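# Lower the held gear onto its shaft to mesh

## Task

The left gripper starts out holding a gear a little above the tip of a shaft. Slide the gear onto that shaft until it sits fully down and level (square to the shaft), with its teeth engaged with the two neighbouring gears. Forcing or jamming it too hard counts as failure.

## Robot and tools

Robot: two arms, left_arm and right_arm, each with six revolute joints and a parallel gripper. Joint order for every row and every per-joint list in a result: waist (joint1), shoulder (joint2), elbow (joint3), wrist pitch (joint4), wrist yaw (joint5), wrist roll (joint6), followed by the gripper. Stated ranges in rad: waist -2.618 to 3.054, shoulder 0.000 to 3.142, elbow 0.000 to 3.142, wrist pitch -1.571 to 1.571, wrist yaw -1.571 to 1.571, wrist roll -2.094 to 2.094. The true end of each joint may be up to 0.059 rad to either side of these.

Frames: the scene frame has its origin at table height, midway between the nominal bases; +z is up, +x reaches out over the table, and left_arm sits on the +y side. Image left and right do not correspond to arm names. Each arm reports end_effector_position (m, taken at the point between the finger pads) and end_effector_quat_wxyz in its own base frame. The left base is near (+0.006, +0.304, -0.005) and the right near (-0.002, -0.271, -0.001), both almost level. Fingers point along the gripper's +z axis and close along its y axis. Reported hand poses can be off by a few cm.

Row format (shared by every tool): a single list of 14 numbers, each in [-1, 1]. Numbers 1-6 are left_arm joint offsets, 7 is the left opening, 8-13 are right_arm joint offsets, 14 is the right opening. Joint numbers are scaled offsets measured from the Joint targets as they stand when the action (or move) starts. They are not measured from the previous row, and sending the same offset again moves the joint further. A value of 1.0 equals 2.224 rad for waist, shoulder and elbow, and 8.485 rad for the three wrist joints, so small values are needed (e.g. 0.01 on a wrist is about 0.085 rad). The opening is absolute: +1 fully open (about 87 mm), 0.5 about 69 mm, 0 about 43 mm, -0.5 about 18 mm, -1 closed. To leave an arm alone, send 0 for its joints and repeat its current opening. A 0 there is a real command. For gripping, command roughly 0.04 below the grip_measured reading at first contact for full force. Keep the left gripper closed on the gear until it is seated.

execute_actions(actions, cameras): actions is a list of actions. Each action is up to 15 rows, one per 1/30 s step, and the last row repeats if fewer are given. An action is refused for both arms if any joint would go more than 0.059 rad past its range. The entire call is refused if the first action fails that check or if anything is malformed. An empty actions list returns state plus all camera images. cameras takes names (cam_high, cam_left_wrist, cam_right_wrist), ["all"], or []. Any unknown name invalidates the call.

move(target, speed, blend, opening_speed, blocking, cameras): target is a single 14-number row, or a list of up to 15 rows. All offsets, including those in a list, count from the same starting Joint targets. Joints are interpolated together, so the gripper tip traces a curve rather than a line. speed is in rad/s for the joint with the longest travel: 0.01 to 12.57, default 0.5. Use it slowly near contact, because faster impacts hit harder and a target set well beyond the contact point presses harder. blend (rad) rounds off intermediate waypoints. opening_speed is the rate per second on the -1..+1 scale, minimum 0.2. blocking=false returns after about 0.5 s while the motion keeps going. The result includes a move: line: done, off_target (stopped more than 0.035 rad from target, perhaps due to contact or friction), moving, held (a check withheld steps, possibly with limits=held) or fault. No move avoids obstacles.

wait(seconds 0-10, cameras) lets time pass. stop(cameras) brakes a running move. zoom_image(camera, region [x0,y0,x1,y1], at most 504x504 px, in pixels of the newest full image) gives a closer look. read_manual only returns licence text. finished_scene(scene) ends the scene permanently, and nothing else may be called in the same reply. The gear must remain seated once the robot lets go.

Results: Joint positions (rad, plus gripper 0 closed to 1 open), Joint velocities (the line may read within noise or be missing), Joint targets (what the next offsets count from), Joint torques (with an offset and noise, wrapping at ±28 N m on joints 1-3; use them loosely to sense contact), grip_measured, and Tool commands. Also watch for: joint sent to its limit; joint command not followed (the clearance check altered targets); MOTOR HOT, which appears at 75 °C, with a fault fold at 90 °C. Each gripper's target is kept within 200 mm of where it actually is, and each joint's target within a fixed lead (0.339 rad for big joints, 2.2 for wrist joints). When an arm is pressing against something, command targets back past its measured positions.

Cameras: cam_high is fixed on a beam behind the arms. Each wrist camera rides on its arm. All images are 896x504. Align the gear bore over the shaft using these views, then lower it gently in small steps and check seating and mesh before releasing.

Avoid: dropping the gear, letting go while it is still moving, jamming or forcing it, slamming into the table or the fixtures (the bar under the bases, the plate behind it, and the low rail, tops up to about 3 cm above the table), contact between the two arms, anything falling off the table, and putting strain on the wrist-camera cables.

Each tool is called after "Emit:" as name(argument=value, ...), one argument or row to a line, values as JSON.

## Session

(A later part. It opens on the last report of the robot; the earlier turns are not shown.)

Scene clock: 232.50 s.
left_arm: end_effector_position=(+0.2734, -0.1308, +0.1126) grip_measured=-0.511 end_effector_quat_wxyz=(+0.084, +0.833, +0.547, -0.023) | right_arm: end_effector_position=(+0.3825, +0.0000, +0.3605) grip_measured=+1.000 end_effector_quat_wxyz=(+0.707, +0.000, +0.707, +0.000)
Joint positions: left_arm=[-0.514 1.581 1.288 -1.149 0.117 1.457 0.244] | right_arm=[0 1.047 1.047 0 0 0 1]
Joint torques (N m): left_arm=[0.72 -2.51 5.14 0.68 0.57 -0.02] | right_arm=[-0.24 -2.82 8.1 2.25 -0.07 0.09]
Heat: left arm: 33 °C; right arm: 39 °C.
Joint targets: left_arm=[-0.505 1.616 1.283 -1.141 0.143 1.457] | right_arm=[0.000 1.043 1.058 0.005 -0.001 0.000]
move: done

Emit:
move(
  target=[
    [0,-0.0198,0.02,-0.009,0,0,-1,0,0,0,0,0,0,1],
    [0.035,-0.0198,0.026,-0.0105,-0.0136,0,-1,0,0,0,0,0,0,1],
  ],
  speed=0.25,
  cameras=["cam_left_wrist","cam_high"],
)

Emit:
zoom_image(
  camera="cam_high",
  region=[460, 210, 560, 310],
)

Emit:
zoom_image(
  camera="cam_left_wrist",
  region=[320, 0, 680, 250],
)

Scene clock: 244.00 s.
left_arm: end_effector_position=(+0.2810, -0.0937, +0.1212) grip_measured=-0.511 end_effector_quat_wxyz=(+0.052, +0.811, +0.582, +0.005) | right_arm: end_effector_position=(+0.3825, +0.0000, +0.3605) grip_measured=+1.000 end_effector_quat_wxyz=(+0.707, +0.000, +0.707, +0.000)
Joint positions: left_arm=[-0.437 1.581 1.317 -1.211 0.042 1.457 0.244] | right_arm=[0 1.047 1.047 0 0 0 1]
Joint torques (N m): left_arm=[0.79 -5.94 7.46 0.37 0.03 -0.05] | right_arm=[-0.24 -2.84 8.1 2.25 -0.06 0.09]
Heat: left arm: 32 °C; right arm: 39 °C.
Joint targets: left_arm=[-0.427 1.572 1.341 -1.230 0.028 1.457] | right_arm=[0.000 1.043 1.058 0.005 -0.001 0.000]
move: done
camera_calibration:
cam_left_wrist: T_world_to_cam=[[-0.942899, 0.318969, -0.0959207, 0.304977], [0.145582, 0.653679, 0.742637, -0.0503814], [0.299579, 0.686267, -0.662789, 0.201909], [0, 0, 0, 1]] pos_world=[0.23441, -0.202908, 0.200492]
Images, in order (width x height): cam_high 896x504, cam_left_wrist 896x504.

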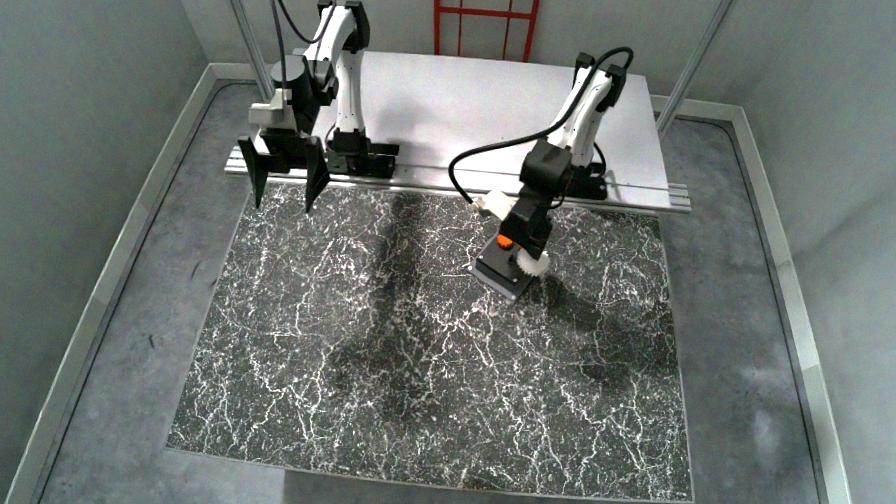

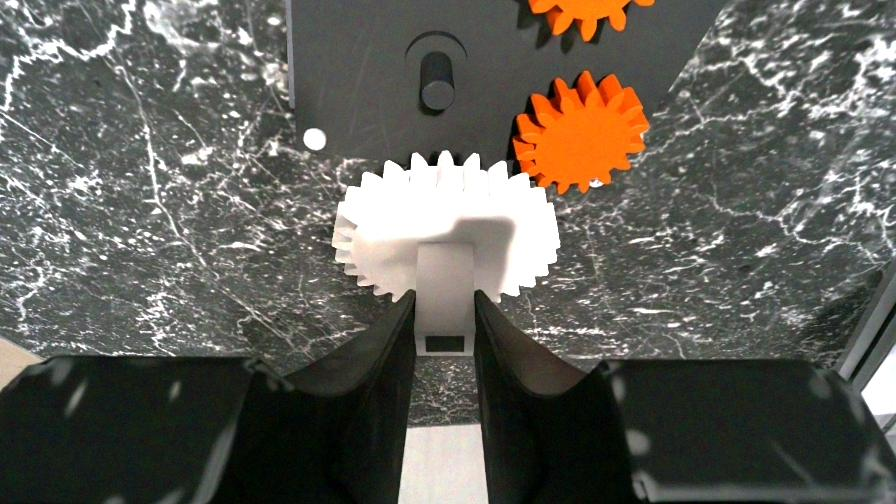

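Scaled by 5.040 from the camera's 896x504 image, which has a finer 1280x720 frame.

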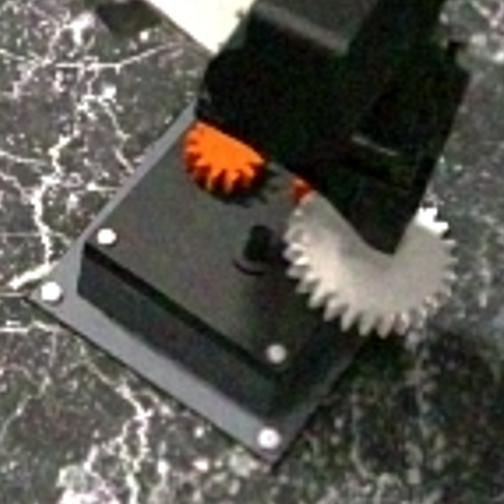

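Scaled by 1.400 from the camera's 896x504 image, which has a finer 1280x720 frame.

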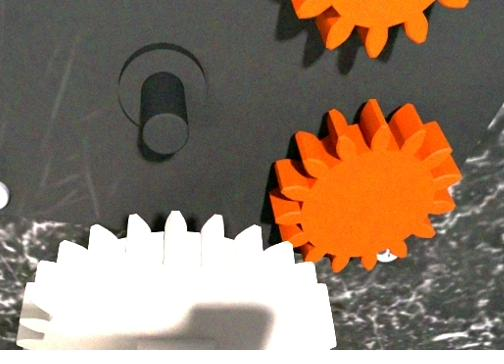

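Emit:
move(
  target=[-0.0868,-0.001,0.0047,0.0021,0,0,-1,0,0,0,0,0,0,1],
  speed=0.25,
  cameras=["cam_left_wrist","cam_high"],
)

Emit:
zoom_image(
  camera="cam_high",
  region=[460, 210, 560, 310],
)

Scene clock: 268.93 s.
left_arm: end_effector_position=(+0.2622, -0.1434, +0.1241) grip_measured=-0.511 end_effector_quat_wxyz=(+0.057, +0.860, +0.507, +0.004) | right_arm: end_effector_position=(+0.3825, +0.0000, +0.3605) grip_measured=+1.000 end_effector_quat_wxyz=(+0.707, +0.000, +0.707, +0.000)
Joint positions: left_arm=[-0.616 1.581 1.327 -1.211 0.039 1.457 0.244] | right_arm=[0 1.047 1.047 0 0 0 1]
Joint torques (N m): left_arm=[-0.47 -6.13 7.49 0.55 0.08 -0.03] | right_arm=[-0.24 -2.84 8.1 2.25 -0.06 0.09]
Heat: left arm: 33 °C; right arm: 39 °C.
Joint targets: left_arm=[-0.620 1.570 1.352 -1.212 0.027 1.457] | right_arm=[0.000 1.043 1.058 0.005 -0.001 0.000]
move: done
camera_calibration:
cam_left_wrist: T_world_to_cam=[[-0.869849, 0.481688, -0.106482, 0.308896], [0.252109, 0.61959, 0.743336, -0.0502273], [0.424032, 0.619745, -0.660388, 0.201191], [0, 0, 0, 1]] pos_world=[0.196044, -0.242358, 0.203092]
Images, in order (width x height): cam_high 896x504, cam_left_wrist 896x504.

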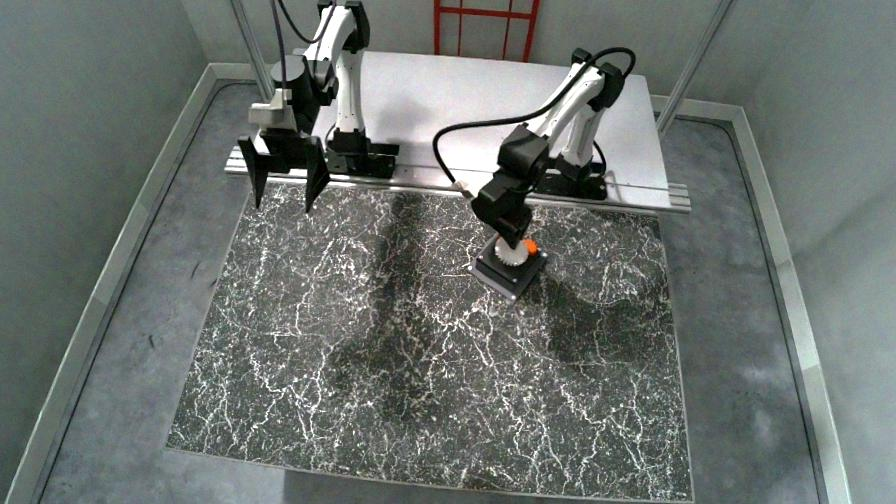

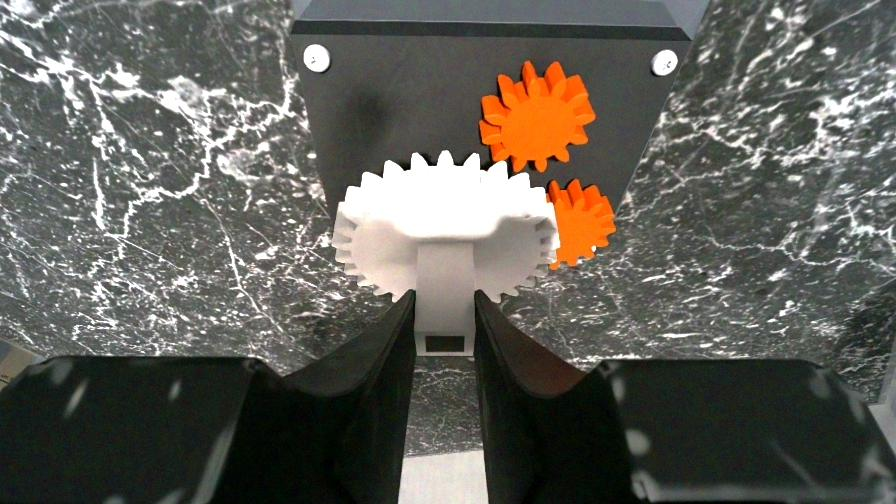

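Scaled by 5.040 from the camera's 896x504 image, which has a finer 1280x720 frame.

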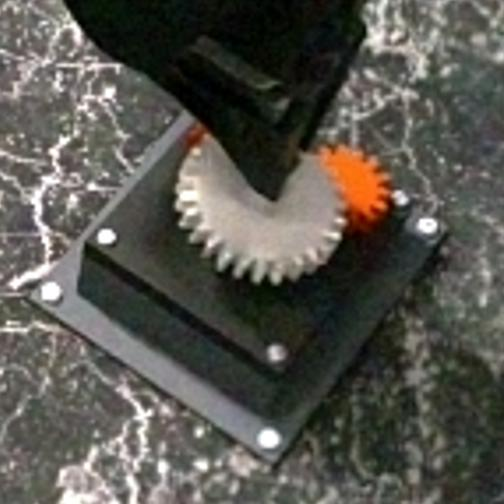

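Emit:
move(
  target=[0.0052,0.0069,-0.0052,0.0032,0,0,-1,0,0,0,0,0,0,1],
  speed=0.1,
  cameras=["cam_left_wrist","cam_high"],
)

Emit:
zoom_image(
  camera="cam_high",
  region=[460, 210, 560, 310],
)

Scene clock: 279.80 s.
left_arm: end_effector_position=(+0.2653, -0.1457, +0.1245) grip_measured=-0.511 end_effector_quat_wxyz=(+0.064, +0.860, +0.507, +0.007) | right_arm: end_effector_position=(+0.3825, +0.0000, +0.3605) grip_measured=+1.000 end_effector_quat_wxyz=(+0.707, +0.000, +0.707, +0.000)
Joint positions: left_arm=[-0.616 1.581 1.327 -1.195 0.039 1.457 0.244] | right_arm=[0 1.047 1.047 0 0 0 1]
Joint torques (N m): left_arm=[0.57 -5.07 6.63 0.71 0.09 -0.03] | right_arm=[-0.24 -2.84 8.1 2.25 -0.07 0.09]
Heat: left arm: 34 °C; right arm: 40 °C.
Joint targets: left_arm=[-0.609 1.585 1.340 -1.185 0.027 1.457] | right_arm=[0.000 1.043 1.058 0.005 -0.001 0.000]
move: done
camera_calibration:
cam_left_wrist: T_world_to_cam=[[-0.86846, 0.480619, -0.12158, 0.314084], [0.242815, 0.626181, 0.740903, -0.0461673], [0.432224, 0.613924, -0.660515, 0.198474], [0, 0, 0, 1]] pos_world=[0.198194, -0.243894, 0.203487]
Images, in order (width x height): cam_high 896x504, cam_left_wrist 896x504.

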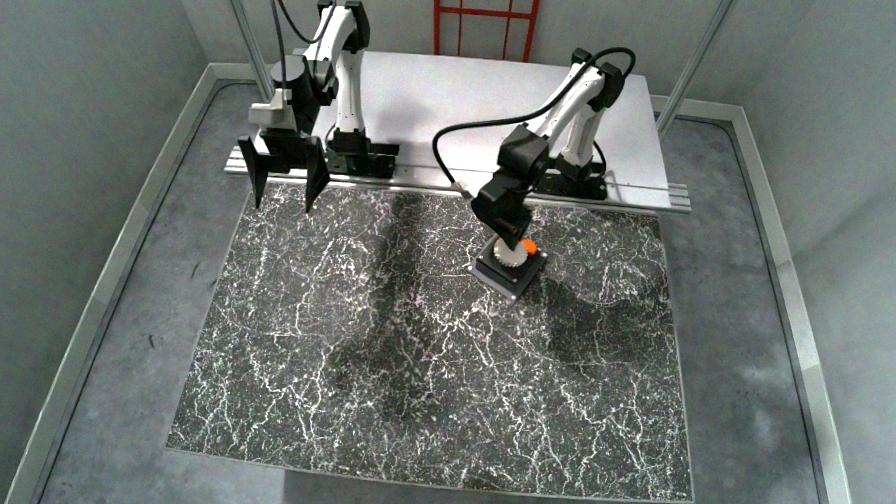

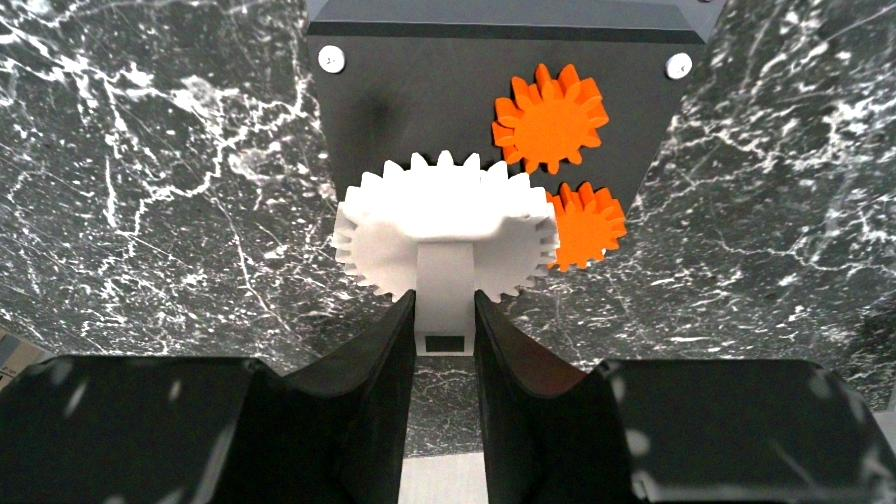

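Scaled by 5.040 from the camera's 896x504 image, which has a finer 1280x720 frame.

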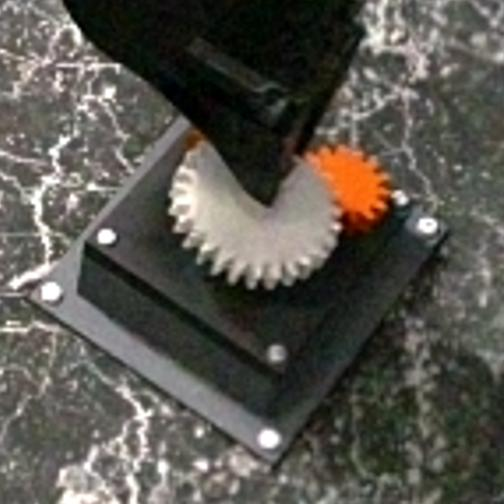

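Emit:
move(
  target=[0.0069,0.0022,-0.018,0.0025,0,0,-1,0,0,0,0,0,0,1],
  speed=0.1,
  cameras=["cam_left_wrist","cam_high"],
)

Emit:
zoom_image(
  camera="cam_high",
  region=[460, 210, 560, 310],
)

Scene clock: 291.30 s.
left_arm: end_effector_position=(+0.2675, -0.1429, +0.1199) grip_measured=-0.511 end_effector_quat_wxyz=(+0.065, +0.857, +0.512, +0.008) | right_arm: end_effector_position=(+0.3825, +0.0000, +0.3605) grip_measured=+1.000 end_effector_quat_wxyz=(+0.707, +0.000, +0.707, +0.000)
Joint positions: left_arm=[-0.605 1.581 1.309 -1.174 0.039 1.457 0.244] | right_arm=[0 1.047 1.047 0 0 0 1]
Joint torques (N m): left_arm=[0.9 -4.57 4.82 0.68 0.08 -0.02] | right_arm=[-0.23 -2.84 8.1 2.25 -0.07 0.09]
Heat: left arm: 35 °C; right arm: 40 °C.
Joint targets: left_arm=[-0.594 1.590 1.300 -1.164 0.027 1.457] | right_arm=[0.000 1.043 1.058 0.005 -0.001 0.000]
move: done
camera_calibration:
cam_left_wrist: T_world_to_cam=[[-0.873735, 0.470179, -0.124575, 0.31438], [0.233612, 0.630287, 0.740381, -0.0419613], [0.42663, 0.617794, -0.660543, 0.194771], [0, 0, 0, 1]] pos_world=[0.201392, -0.241696, 0.198886]
Images, in order (width x height): cam_high 896x504, cam_left_wrist 896x504.

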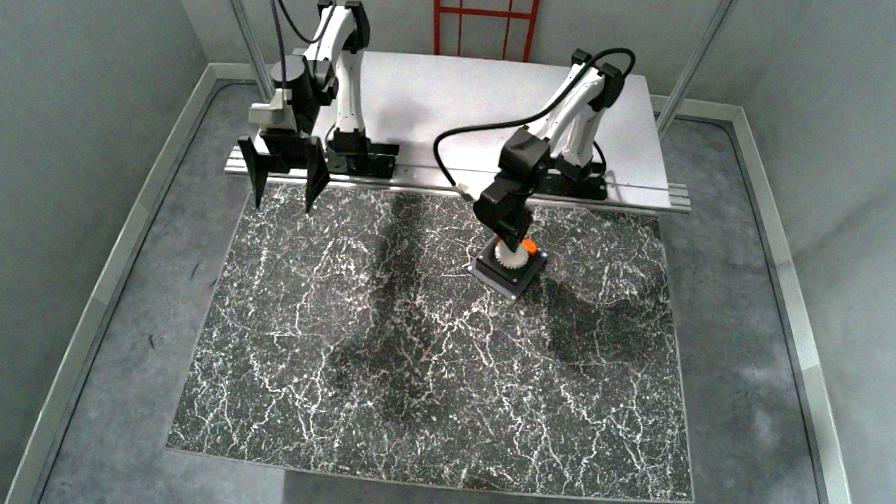

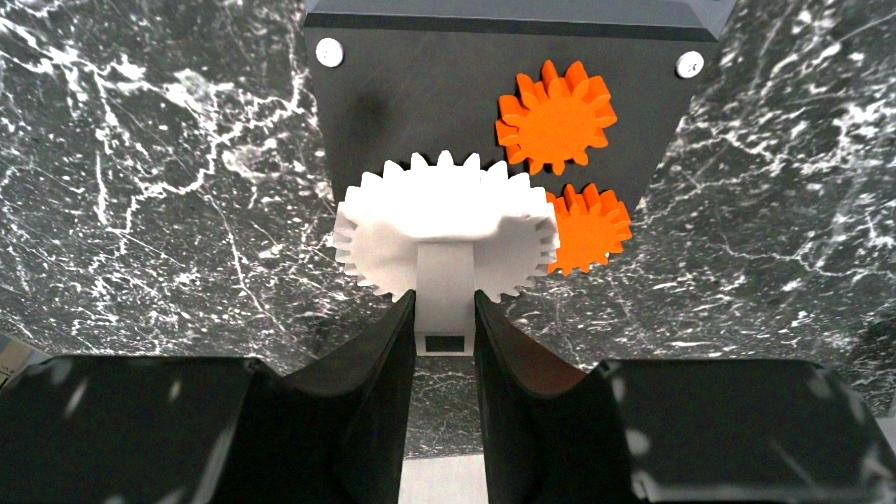

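Scaled by 5.040 from the camera's 896x504 image, which has a finer 1280x720 frame.

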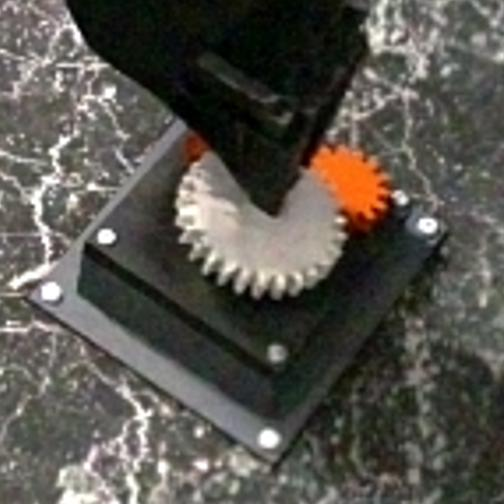

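Emit:
move(
  target=[0.0005,0.0015,-0.0145,0.0042,0,0,-1,0,0,0,0,0,0,1],
  speed=0.06,
)

Emit:
move(
  target=[0.0003,0.0011,-0.008,0.0024,0,0,-1,0,0,0,0,0,0,1],
  speed=0.06,
  cameras=["cam_left_wrist","cam_high"],
)

Emit:
zoom_image(
  camera="cam_high",
  region=[460, 210, 560, 310],
)

Scene clock: 298.83 s.
left_arm: end_effector_position=(+0.2691, -0.1414, +0.1124) grip_measured=-0.511 end_effector_quat_wxyz=(+0.065, +0.856, +0.513, +0.013) | right_arm: end_effector_position=(+0.3825, +0.0000, +0.3605) grip_measured=+1.000 end_effector_quat_wxyz=(+0.707, +0.000, +0.707, +0.000)
Joint positions: left_arm=[-0.603 1.581 1.277 -1.139 0.03 1.457 0.244] | right_arm=[0 1.047 1.047 0 0 0 1]
Joint torques (N m): left_arm=[0.8 -4.4 4.86 0.7 0.2 -0.03] | right_arm=[-0.24 -2.84 8.1 2.25 -0.07 0.09]
Heat: left arm: 34 °C; right arm: 40 °C.
Joint targets: left_arm=[-0.593 1.593 1.268 -1.128 0.028 1.457] | right_arm=[0.000 1.043 1.058 0.005 -0.001 0.000]
move: done

Scene clock: 299.53 s.
left_arm: end_effector_position=(+0.2690, -0.1410, +0.1095) grip_measured=-0.511 end_effector_quat_wxyz=(+0.064, +0.856, +0.513, +0.014) | right_arm: end_effector_position=(+0.3825, +0.0000, +0.3605) grip_measured=+1.000 end_effector_quat_wxyz=(+0.707, +0.000, +0.707, +0.000)
Joint positions: left_arm=[-0.603 1.581 1.266 -1.128 0.029 1.457 0.244] | right_arm=[0 1.047 1.047 0 0 0 1]
Joint torques (N m): left_arm=[0.87 -4.18 4.37 0.8 0.21 -0.02] | right_arm=[-0.24 -2.82 8.1 2.25 -0.06 0.09]
Heat: left arm: 34 °C; right arm: 40 °C.
Joint targets: left_arm=[-0.592 1.596 1.250 -1.108 0.028 1.457] | right_arm=[0.000 1.043 1.058 0.005 -0.001 0.000]
move: done
camera_calibration:
cam_left_wrist: T_world_to_cam=[[-0.874149, 0.468186, -0.129098, 0.313846], [0.225166, 0.626226, 0.746419, -0.0347527], [0.430307, 0.623413, -0.652834, 0.1851], [0, 0, 0, 1]] pos_world=[0.202524, -0.240569, 0.187296]
Images, in order (width x height): cam_high 896x504, cam_left_wrist 896x504.

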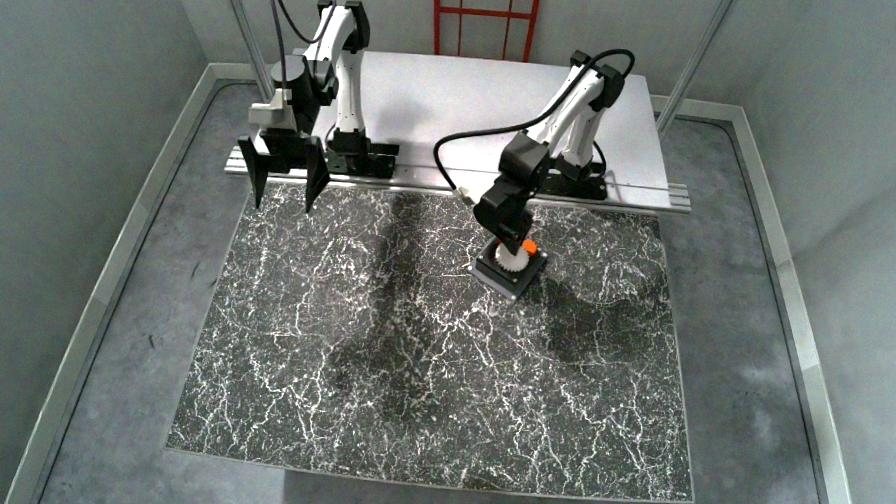

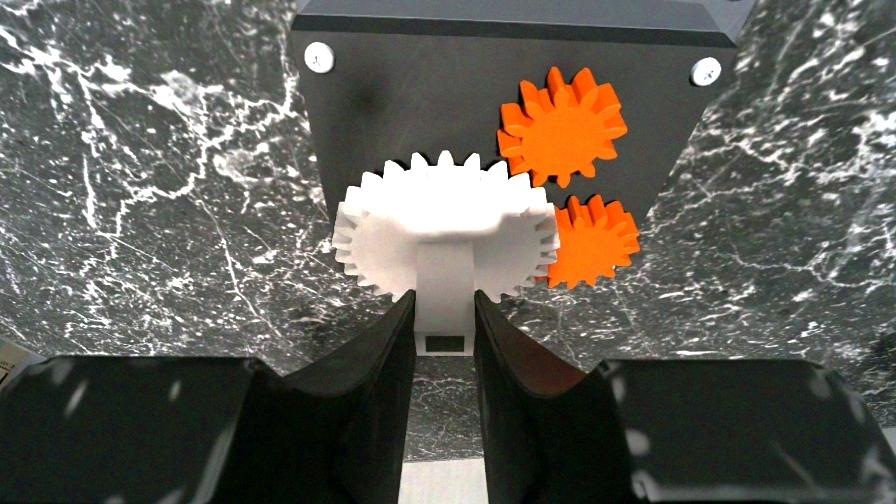

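Scaled by 5.040 from the camera's 896x504 image, which has a finer 1280x720 frame.

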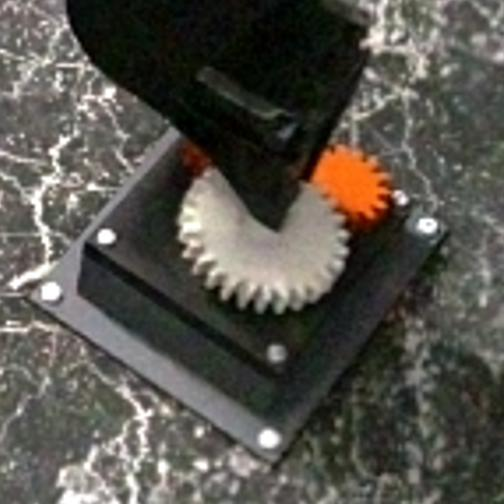

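Emit:
move(
  target=[0,0.002,-0.018,0.0057,0,0,-1,0,0,0,0,0,0,1],
  speed=0.08,
)

Emit:
move(
  target=[0,0.001,-0.009,0.0028,0,0,-1,0,0,0,0,0,0,1],
  speed=0.08,
)

Scene clock: 310.40 s.
left_arm: end_effector_position=(+0.2699, -0.1415, +0.1071) grip_measured=-0.508 end_effector_quat_wxyz=(+0.067, +0.856, +0.513, +0.015) | right_arm: end_effector_position=(+0.3825, +0.0000, +0.3605) grip_measured=+1.000 end_effector_quat_wxyz=(+0.707, +0.000, +0.707, +0.000)
Joint positions: left_arm=[-0.603 1.579 1.253 -1.11 0.028 1.457 0.246] | right_arm=[0 1.047 1.047 0 0 0 1]
Joint torques (N m): left_arm=[0.83 -3.69 2.09 1.11 0.21 -0.04] | right_arm=[-0.24 -2.84 8.1 2.25 -0.07 0.09]
Heat: left arm: 33 °C; right arm: 40 °C.
Joint targets: left_arm=[-0.592 1.600 1.210 -1.059 0.027 1.457] | right_arm=[0.000 1.043 1.058 0.005 -0.001 0.000]
move: off_target (left_arm); left_arm: the wrist pitch is farthest, 0.050 rad from its target

Scene clock: 311.13 s.
left_arm: end_effector_position=(+0.2706, -0.1419, +0.1058) grip_measured=-0.500 end_effector_quat_wxyz=(+0.073, +0.855, +0.512, +0.018) | right_arm: end_effector_position=(+0.3825, +0.0000, +0.3605) grip_measured=+1.000 end_effector_quat_wxyz=(+0.707, +0.000, +0.707, +0.000)
Joint positions: left_arm=[-0.603 1.571 1.239 -1.091 0.028 1.457 0.25] | right_arm=[0 1.047 1.047 0 0 0 1]
Joint torques (N m): left_arm=[0.84 -2.71 1.77 1.19 0.23 -0.02] | right_arm=[-0.24 -2.84 8.1 2.25 -0.07 0.09]
Heat: left arm: 33 °C; right arm: 40 °C.
Joint targets: left_arm=[-0.592 1.603 1.190 -1.036 0.027 1.457] | right_arm=[0.000 1.043 1.058 0.005 -0.001 0.000]
move: off_target (left_arm); left_arm: the wrist pitch is farthest, 0.056 rad from its target

Emit:
move(
  target=[-0.003,-0.008,0.018,-0.0085,0,0,-1,0,0,0,0,0,0,1],
  speed=0.1,
  cameras=["cam_left_wrist","cam_high"],
)

Emit:
zoom_image(
  camera="cam_high",
  region=[460, 210, 560, 310],
)

Emit:
zoom_image(
  camera="cam_left_wrist",
  region=[320, 60, 680, 310],
)

Scene clock: 319.83 s.
left_arm: end_effector_position=(+0.2702, -0.1416, +0.1068) grip_measured=-0.500 end_effector_quat_wxyz=(+0.072, +0.855, +0.513, +0.018) | right_arm: end_effector_position=(+0.3825, +0.0000, +0.3605) grip_measured=+1.000 end_effector_quat_wxyz=(+0.707, +0.000, +0.707, +0.000)
Joint positions: left_arm=[-0.603 1.57 1.242 -1.097 0.028 1.457 0.25] | right_arm=[0 1.047 1.047 0 0 0 1]
Joint torques (N m): left_arm=[0.28 -4.15 4.6 0.54 0.21 -0.03] | right_arm=[-0.25 -2.82 8.1 2.25 -0.07 0.09]
Heat: left arm: 32 °C; right arm: 40 °C.
Joint targets: left_arm=[-0.599 1.585 1.230 -1.108 0.027 1.457] | right_arm=[0.000 1.043 1.058 0.005 -0.001 0.000]
move: done
camera_calibration:
cam_left_wrist: T_world_to_cam=[[-0.872174, 0.466784, -0.146374, 0.315957], [0.21405, 0.633191, 0.743809, -0.0283047], [0.439881, 0.6174, -0.652167, 0.179697], [0, 0, 0, 1]] pos_world=[0.202583, -0.240506, 0.184494]
Images, in order (width x height): cam_high 896x504, cam_left_wrist 896x504.

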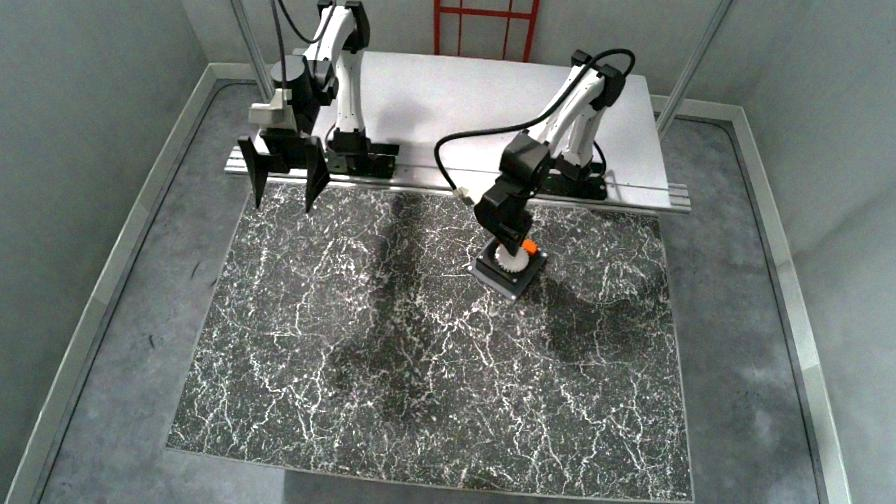

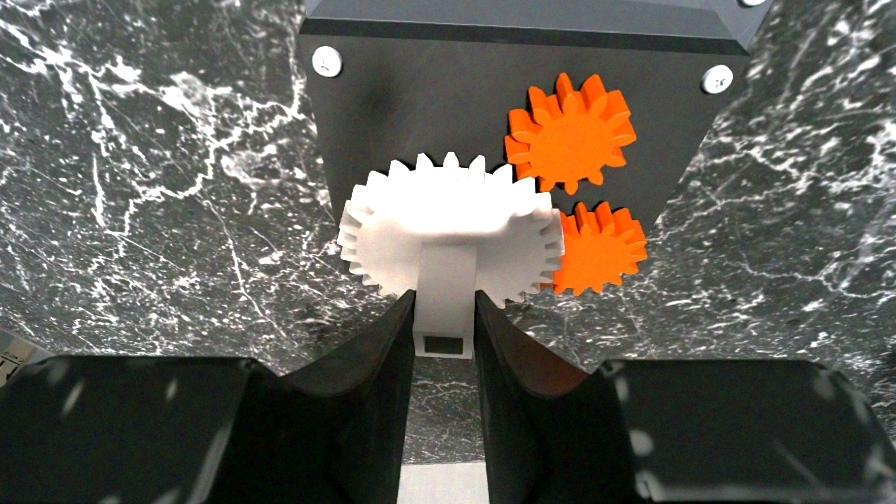

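Scaled by 5.040 from the camera's 896x504 image, which has a finer 1280x720 frame.

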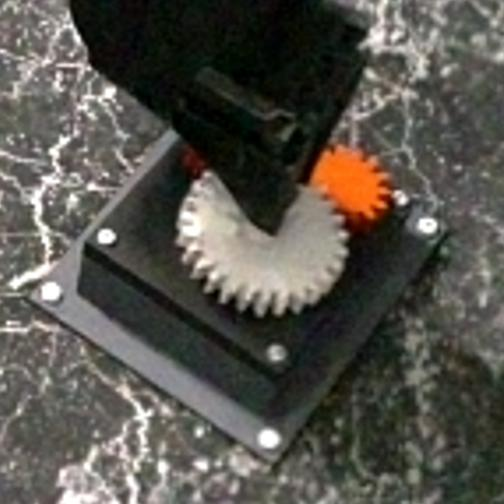

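Scaled by 1.400 from the camera's 896x504 image, which has a finer 1280x720 frame.

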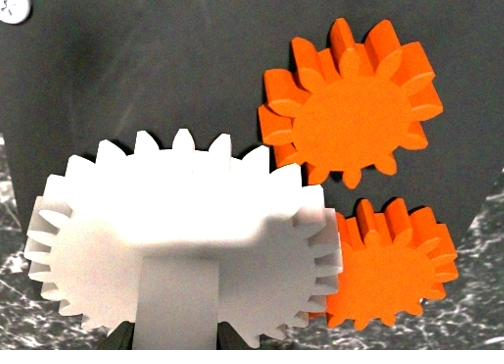

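Emit:
move(
  target=[0,0.0216,0.0255,-0.0069,0,0,-1,0,0,0,0,0,0,1],
  speed=0.1,
)

Emit:
move(
  target=[
    [0,0,0,0,0,0,-0.51,0,0,0,0,0,0,1],
    [0,0,0,0,0,0,-1,0,0,0,0,0,0,1],
  ],
  opening_speed=0.6,
  cameras=["cam_left_wrist"],
)

Emit:
zoom_image(
  camera="cam_left_wrist",
  region=[320, 60, 680, 310],
)

Scene clock: 334.13 s.
left_arm: end_effector_position=(+0.2707, -0.1420, +0.1069) grip_measured=-0.503 end_effector_quat_wxyz=(+0.056, +0.856, +0.513, +0.010) | right_arm: end_effector_position=(+0.3825, +0.0000, +0.3605) grip_measured=+1.000 end_effector_quat_wxyz=(+0.707, +0.000, +0.707, +0.000)
Joint positions: left_arm=[-0.603 1.605 1.282 -1.137 0.028 1.457 0.249] | right_arm=[0 1.047 1.047 0 0 0 1]
Joint torques (N m): left_arm=[0.16 -3.37 5.93 0.3 0.2 -0.03] | right_arm=[-0.24 -2.84 8.1 2.25 -0.07 0.09]
Heat: left arm: 32 °C; right arm: 40 °C.
Joint targets: left_arm=[-0.599 1.633 1.287 -1.166 0.027 1.457] | right_arm=[0.000 1.043 1.058 0.005 -0.001 0.000]
move: done

Scene clock: 336.20 s.
left_arm: end_effector_position=(+0.2707, -0.1420, +0.1069) grip_measured=-0.503 end_effector_quat_wxyz=(+0.056, +0.856, +0.513, +0.010) | right_arm: end_effector_position=(+0.3825, +0.0000, +0.3605) grip_measured=+1.000 end_effector_quat_wxyz=(+0.707, +0.000, +0.707, +0.000)
Joint positions: left_arm=[-0.603 1.605 1.282 -1.137 0.028 1.457 0.249] | right_arm=[0 1.047 1.047 0 0 0 1]
Joint torques (N m): left_arm=[0.21 -3.36 5.86 0.3 0.23 -0.03] | right_arm=[-0.24 -2.84 8.1 2.25 -0.07 0.09]
Heat: left arm: 33 °C; right arm: 40 °C.
Joint targets: left_arm=[-0.599 1.633 1.287 -1.166 0.027 1.457] | right_arm=[0.000 1.043 1.058 0.005 -0.001 0.000]
move: done
camera_calibration:
cam_left_wrist: T_world_to_cam=[[-0.875906, 0.469337, -0.111852, 0.314176], [0.235606, 0.618378, 0.749732, -0.0369145], [0.421044, 0.630342, -0.65222, 0.186723], [0, 0, 0, 1]] pos_world=[0.205267, -0.242327, 0.184602]
Images, in order (width x height): cam_left_wrist 896x504.

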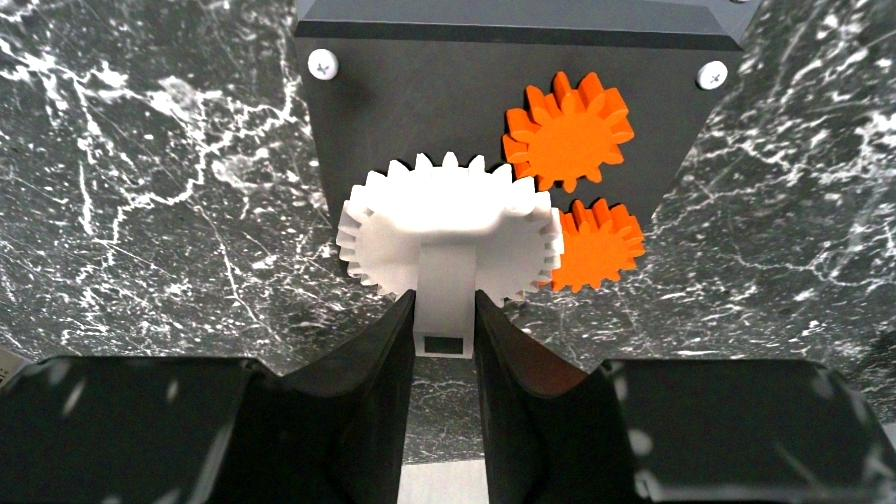

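Scaled by 1.400 from the camera's 896x504 image, which has a finer 1280x720 frame.

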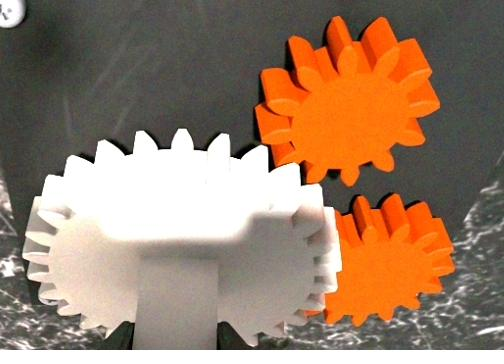

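Emit:
move(
  target=[0,0.001,-0.018,0.0045,0,0,-1,0,0,0,0,0,0,1],
  speed=0.08,
)

Emit:
move(
  target=[0,0.0005,-0.009,0.0022,0,0,-1,0,0,0,0,0,0,1],
  speed=0.08,
)

Scene clock: 342.30 s.
left_arm: end_effector_position=(+0.2707, -0.1420, +0.1064) grip_measured=-0.503 end_effector_quat_wxyz=(+0.056, +0.856, +0.513, +0.010) | right_arm: end_effector_position=(+0.3825, +0.0000, +0.3605) grip_measured=+1.000 end_effector_quat_wxyz=(+0.707, +0.000, +0.707, +0.000)
Joint positions: left_arm=[-0.603 1.605 1.28 -1.134 0.028 1.457 0.249] | right_arm=[0 1.047 1.047 0 0 0 1]
Joint torques (N m): left_arm=[0.2 -3.11 2.93 0.66 0.22 -0.02] | right_arm=[-0.24 -2.84 8.1 2.25 -0.06 0.09]
Heat: left arm: 33 °C; right arm: 41 °C.
Joint targets: left_arm=[-0.599 1.635 1.247 -1.128 0.027 1.457] | right_arm=[0.000 1.043 1.058 0.005 -0.001 0.000]
move: done

Scene clock: 343.00 s.
left_arm: end_effector_position=(+0.2708, -0.1420, +0.1053) grip_measured=-0.501 end_effector_quat_wxyz=(+0.057, +0.856, +0.513, +0.011) | right_arm: end_effector_position=(+0.3825, +0.0000, +0.3605) grip_measured=+1.000 end_effector_quat_wxyz=(+0.707, +0.000, +0.707, +0.000)
Joint positions: left_arm=[-0.603 1.605 1.275 -1.129 0.028 1.457 0.249] | right_arm=[0 1.047 1.047 0 0 0 1]
Joint torques (N m): left_arm=[0.17 -3.04 1.69 0.79 0.21 -0.03] | right_arm=[-0.24 -2.84 8.1 2.25 -0.06 0.09]
Heat: left arm: 33 °C; right arm: 41 °C.
Joint targets: left_arm=[-0.599 1.636 1.227 -1.110 0.027 1.457] | right_arm=[0.000 1.043 1.058 0.005 -0.001 0.000]
move: off_target (left_arm); left_arm: the elbow is farthest, 0.048 rad from its target

Emit:
move(
  target=[-0.002,-0.006,0.016,-0.005,0,0,-1,0,0,0,0,0,0,1],
  speed=0.1,
)

Emit:
execute_actions(
  actions=[
    [[0,0,0,0,0,0,-0.47,0,0,0,0,0,0,1],[0,0,0,0,0,0,-0.45,0,0,0,0,0,0,1],[0,0,0,0,0,0,-0.45,0,0,0,0,0,0,1],[0,0,0,0,0,0,-0.45,0,0,0,0,0,0,1],[0,0,0,0,0,0,-0.45,0,0,0,0,0,0,1],[0,0,0,0,0,0,-0.5,0,0,0,0,0,0,1],[0,0,0,0,0,0,-0.52,0,0,0,0,0,0,1],[0,0,0,0,0,0,-0.54,0,0,0,0,0,0,1],[0,0,0,0,0,0,-0.6,0,0,0,0,0,0,1]],
  ],
  cameras=["cam_left_wrist","cam_high"],
)

Emit:
zoom_image(
  camera="cam_left_wrist",
  region=[320, 60, 680, 310],
)

Scene clock: 354.87 s.
left_arm: end_effector_position=(+0.2706, -0.1423, +0.1058) grip_measured=-0.501 end_effector_quat_wxyz=(+0.057, +0.857, +0.513, +0.011) | right_arm: end_effector_position=(+0.3825, +0.0000, +0.3605) grip_measured=+1.000 end_effector_quat_wxyz=(+0.707, +0.000, +0.707, +0.000)
Joint positions: left_arm=[-0.604 1.605 1.278 -1.132 0.028 1.457 0.249] | right_arm=[0 1.047 1.047 0 0 0 1]
Joint torques (N m): left_arm=[-0.01 -4.12 4.4 0.38 0.21 -0.02] | right_arm=[-0.24 -2.84 8.1 2.25 -0.06 0.09]
Heat: left arm: 32 °C; right arm: 41 °C.
Joint targets: left_arm=[-0.603 1.623 1.262 -1.152 0.027 1.457] | right_arm=[0.000 1.043 1.058 0.005 -0.001 0.000]
move: done

Scene clock: 355.57 s.
left_arm: end_effector_position=(+0.2704, -0.1421, +0.1044) grip_measured=-0.506 end_effector_quat_wxyz=(+0.055, +0.857, +0.513, +0.010) | right_arm: end_effector_position=(+0.3825, +0.0000, +0.3605) grip_measured=+1.000 end_effector_quat_wxyz=(+0.707, +0.000, +0.707, +0.000)
Joint positions: left_arm=[-0.604 1.608 1.275 -1.13 0.028 1.457 0.247] | right_arm=[0 1.047 1.047 0 0 0 1]
Joint torques (N m): left_arm=[-0.09 -4.23 4.57 0.36 0.19 -0.05] | right_arm=[-0.24 -2.84 8.1 2.25 -0.07 0.1]
Heat: left arm: 32 °C; right arm: 41 °C.
Joint targets: left_arm=[-0.603 1.623 1.262 -1.152 0.027 1.457] | right_arm=[0.000 1.043 1.058 0.005 -0.001 0.000]
camera_calibration:
cam_left_wrist: T_world_to_cam=[[-0.875623, 0.470561, -0.108885, 0.313539], [0.237996, 0.616526, 0.750502, -0.0358166], [0.420288, 0.631243, -0.651836, 0.185604], [0, 0, 0, 1]] pos_world=[0.205059, -0.242619, 0.182003]
Images, in order (width x height): cam_high 896x504, cam_left_wrist 896x504.

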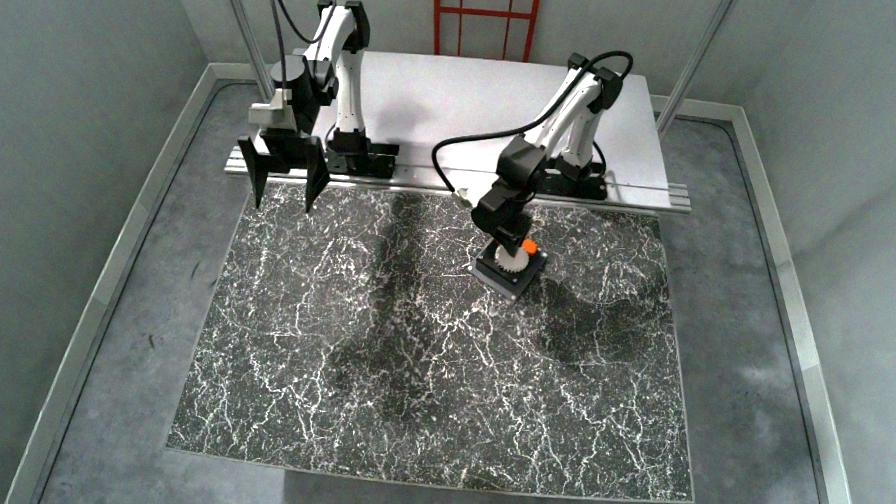

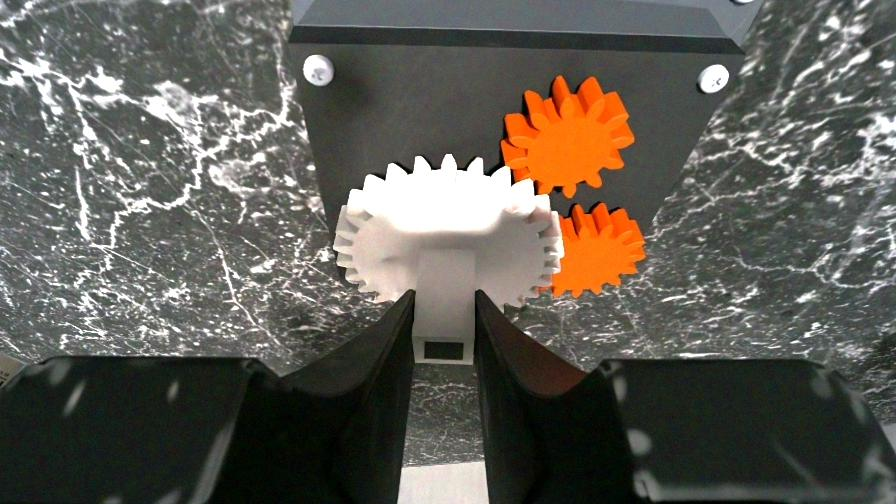

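Scaled by 1.400 from the camera's 896x504 image, which has a finer 1280x720 frame.

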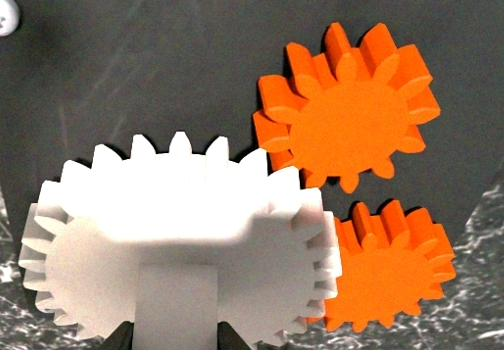

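Emit:
execute_actions(
  actions=[
    [[0,0,0,0,0,0,-0.45,0,0,0,0,0,0,1],[0,0,0,0,0,0,-0.4,0,0,0,0,0,0,1]],
    [[0,0,0,0,0,0,-0.4,0,0,0,0,0,0,1]],
  ],
  cameras=["cam_left_wrist","cam_high"],
)

Emit:
zoom_image(
  camera="cam_left_wrist",
  region=[320, 60, 680, 310],
)

Emit:
zoom_image(
  camera="cam_high",
  region=[460, 210, 560, 310],
)

Scene clock: 362.33 s.
left_arm: end_effector_position=(+0.2701, -0.1419, +0.1040) grip_measured=-0.400 end_effector_quat_wxyz=(+0.054, +0.857, +0.513, +0.009) | right_arm: end_effector_position=(+0.3825, +0.0000, +0.3605) grip_measured=+1.000 end_effector_quat_wxyz=(+0.707, +0.000, +0.707, +0.000)
Joint positions: left_arm=[-0.604 1.608 1.274 -1.13 0.028 1.457 0.3] | right_arm=[0 1.047 1.047 0 0 0 1]
Joint torques (N m): left_arm=[-0.02 -4.33 4.57 0.37 0.21 -0.06] | right_arm=[-0.24 -2.84 8.09 2.25 -0.06 0.09]
Heat: left arm: 32 °C; right arm: 41 °C.
Joint targets: left_arm=[-0.603 1.623 1.262 -1.152 0.027 1.457] | right_arm=[0.000 1.043 1.058 0.005 -0.001 0.000]
camera_calibration:
cam_left_wrist: T_world_to_cam=[[-0.875746, 0.470683, -0.107359, 0.312987], [0.238964, 0.615852, 0.750748, -0.0359246], [0.419482, 0.63181, -0.651806, 0.185533], [0, 0, 0, 1]] pos_world=[0.204854, -0.242415, 0.181504]
Images, in order (width x height): cam_high 896x504, cam_left_wrist 896x504.

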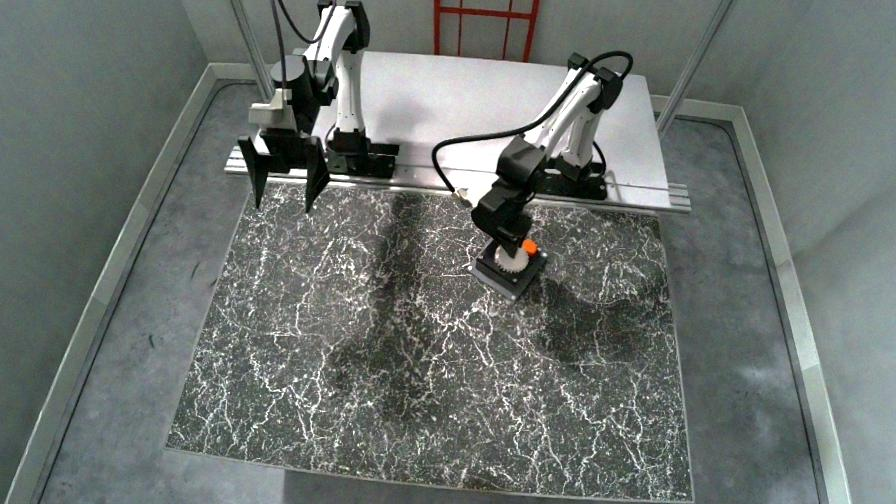

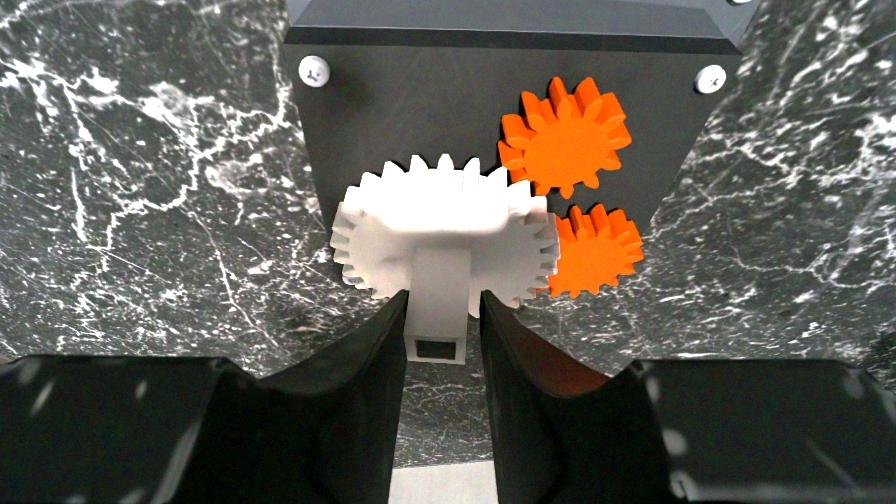

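Scaled by 1.400 from the camera's 896x504 image, which has a finer 1280x720 frame.

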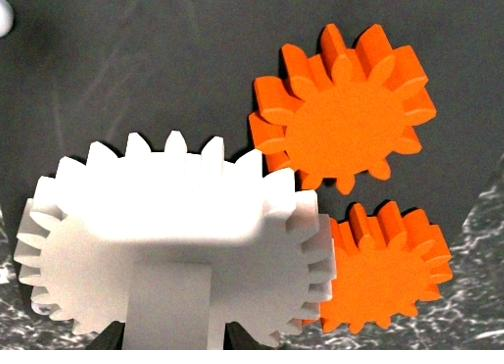

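Scaled by 5.040 from the camera's 896x504 image, which has a finer 1280x720 frame.

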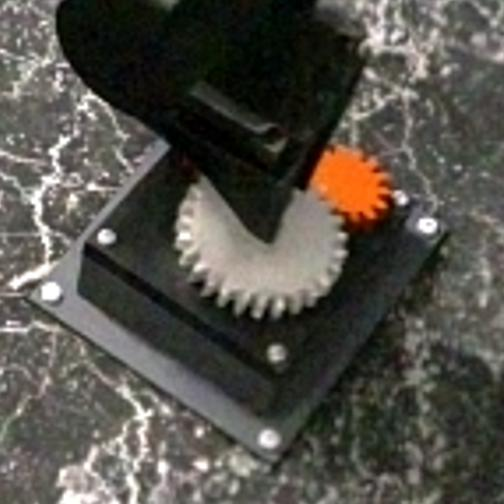

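Emit:
move(
  target=[0,0.0254,0.0303,-0.0067,0,0,-0.4,0,0,0,0,0,0,1],
  speed=0.1,
  cameras=["cam_left_wrist"],
)

Emit:
zoom_image(
  camera="cam_left_wrist",
  region=[320, 120, 680, 370],
)

Scene clock: 377.93 s.
left_arm: end_effector_position=(+0.2700, -0.1418, +0.0983) grip_measured=-0.400 end_effector_quat_wxyz=(+0.029, +0.857, +0.514, -0.002) | right_arm: end_effector_position=(+0.3825, +0.0000, +0.3605) grip_measured=+1.000 end_effector_quat_wxyz=(+0.707, +0.000, +0.707, +0.000)
Joint positions: left_arm=[-0.604 1.661 1.312 -1.169 0.028 1.457 0.3] | right_arm=[0 1.047 1.047 0 0 0 1]
Joint torques (N m): left_arm=[-0.1 -4.44 6.95 0.1 0.19 -0.03] | right_arm=[-0.24 -2.84 8.1 2.25 -0.07 0.09]
Heat: left arm: 31 °C; right arm: 41 °C.
Joint targets: left_arm=[-0.603 1.679 1.330 -1.209 0.027 1.457] | right_arm=[0.000 1.043 1.058 0.005 -0.001 0.000]
move: off_target (left_arm); left_arm: the wrist pitch is farthest, 0.039 rad from its target
camera_calibration:
cam_left_wrist: T_world_to_cam=[[-0.879407, 0.473118, -0.0529361, 0.30827], [0.273062, 0.592363, 0.757986, -0.0449901], [0.389974, 0.652124, -0.650119, 0.192591], [0, 0, 0, 1]] pos_world=[0.208274, -0.244791, 0.175628]
Images, in order (width x height): cam_left_wrist 896x504.

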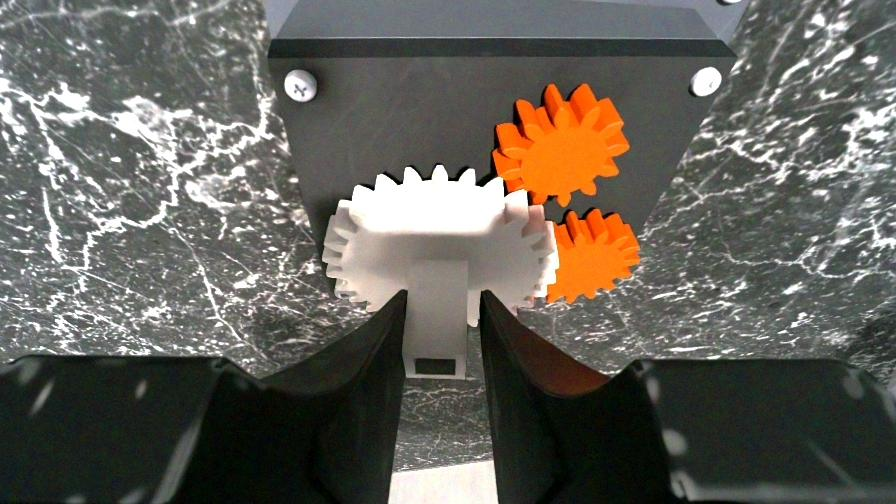

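Scaled by 1.400 from the camera's 896x504 image, which has a finer 1280x720 frame.

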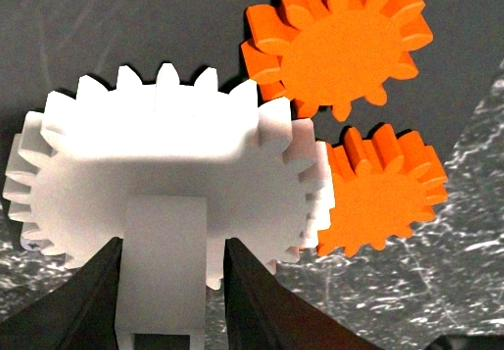

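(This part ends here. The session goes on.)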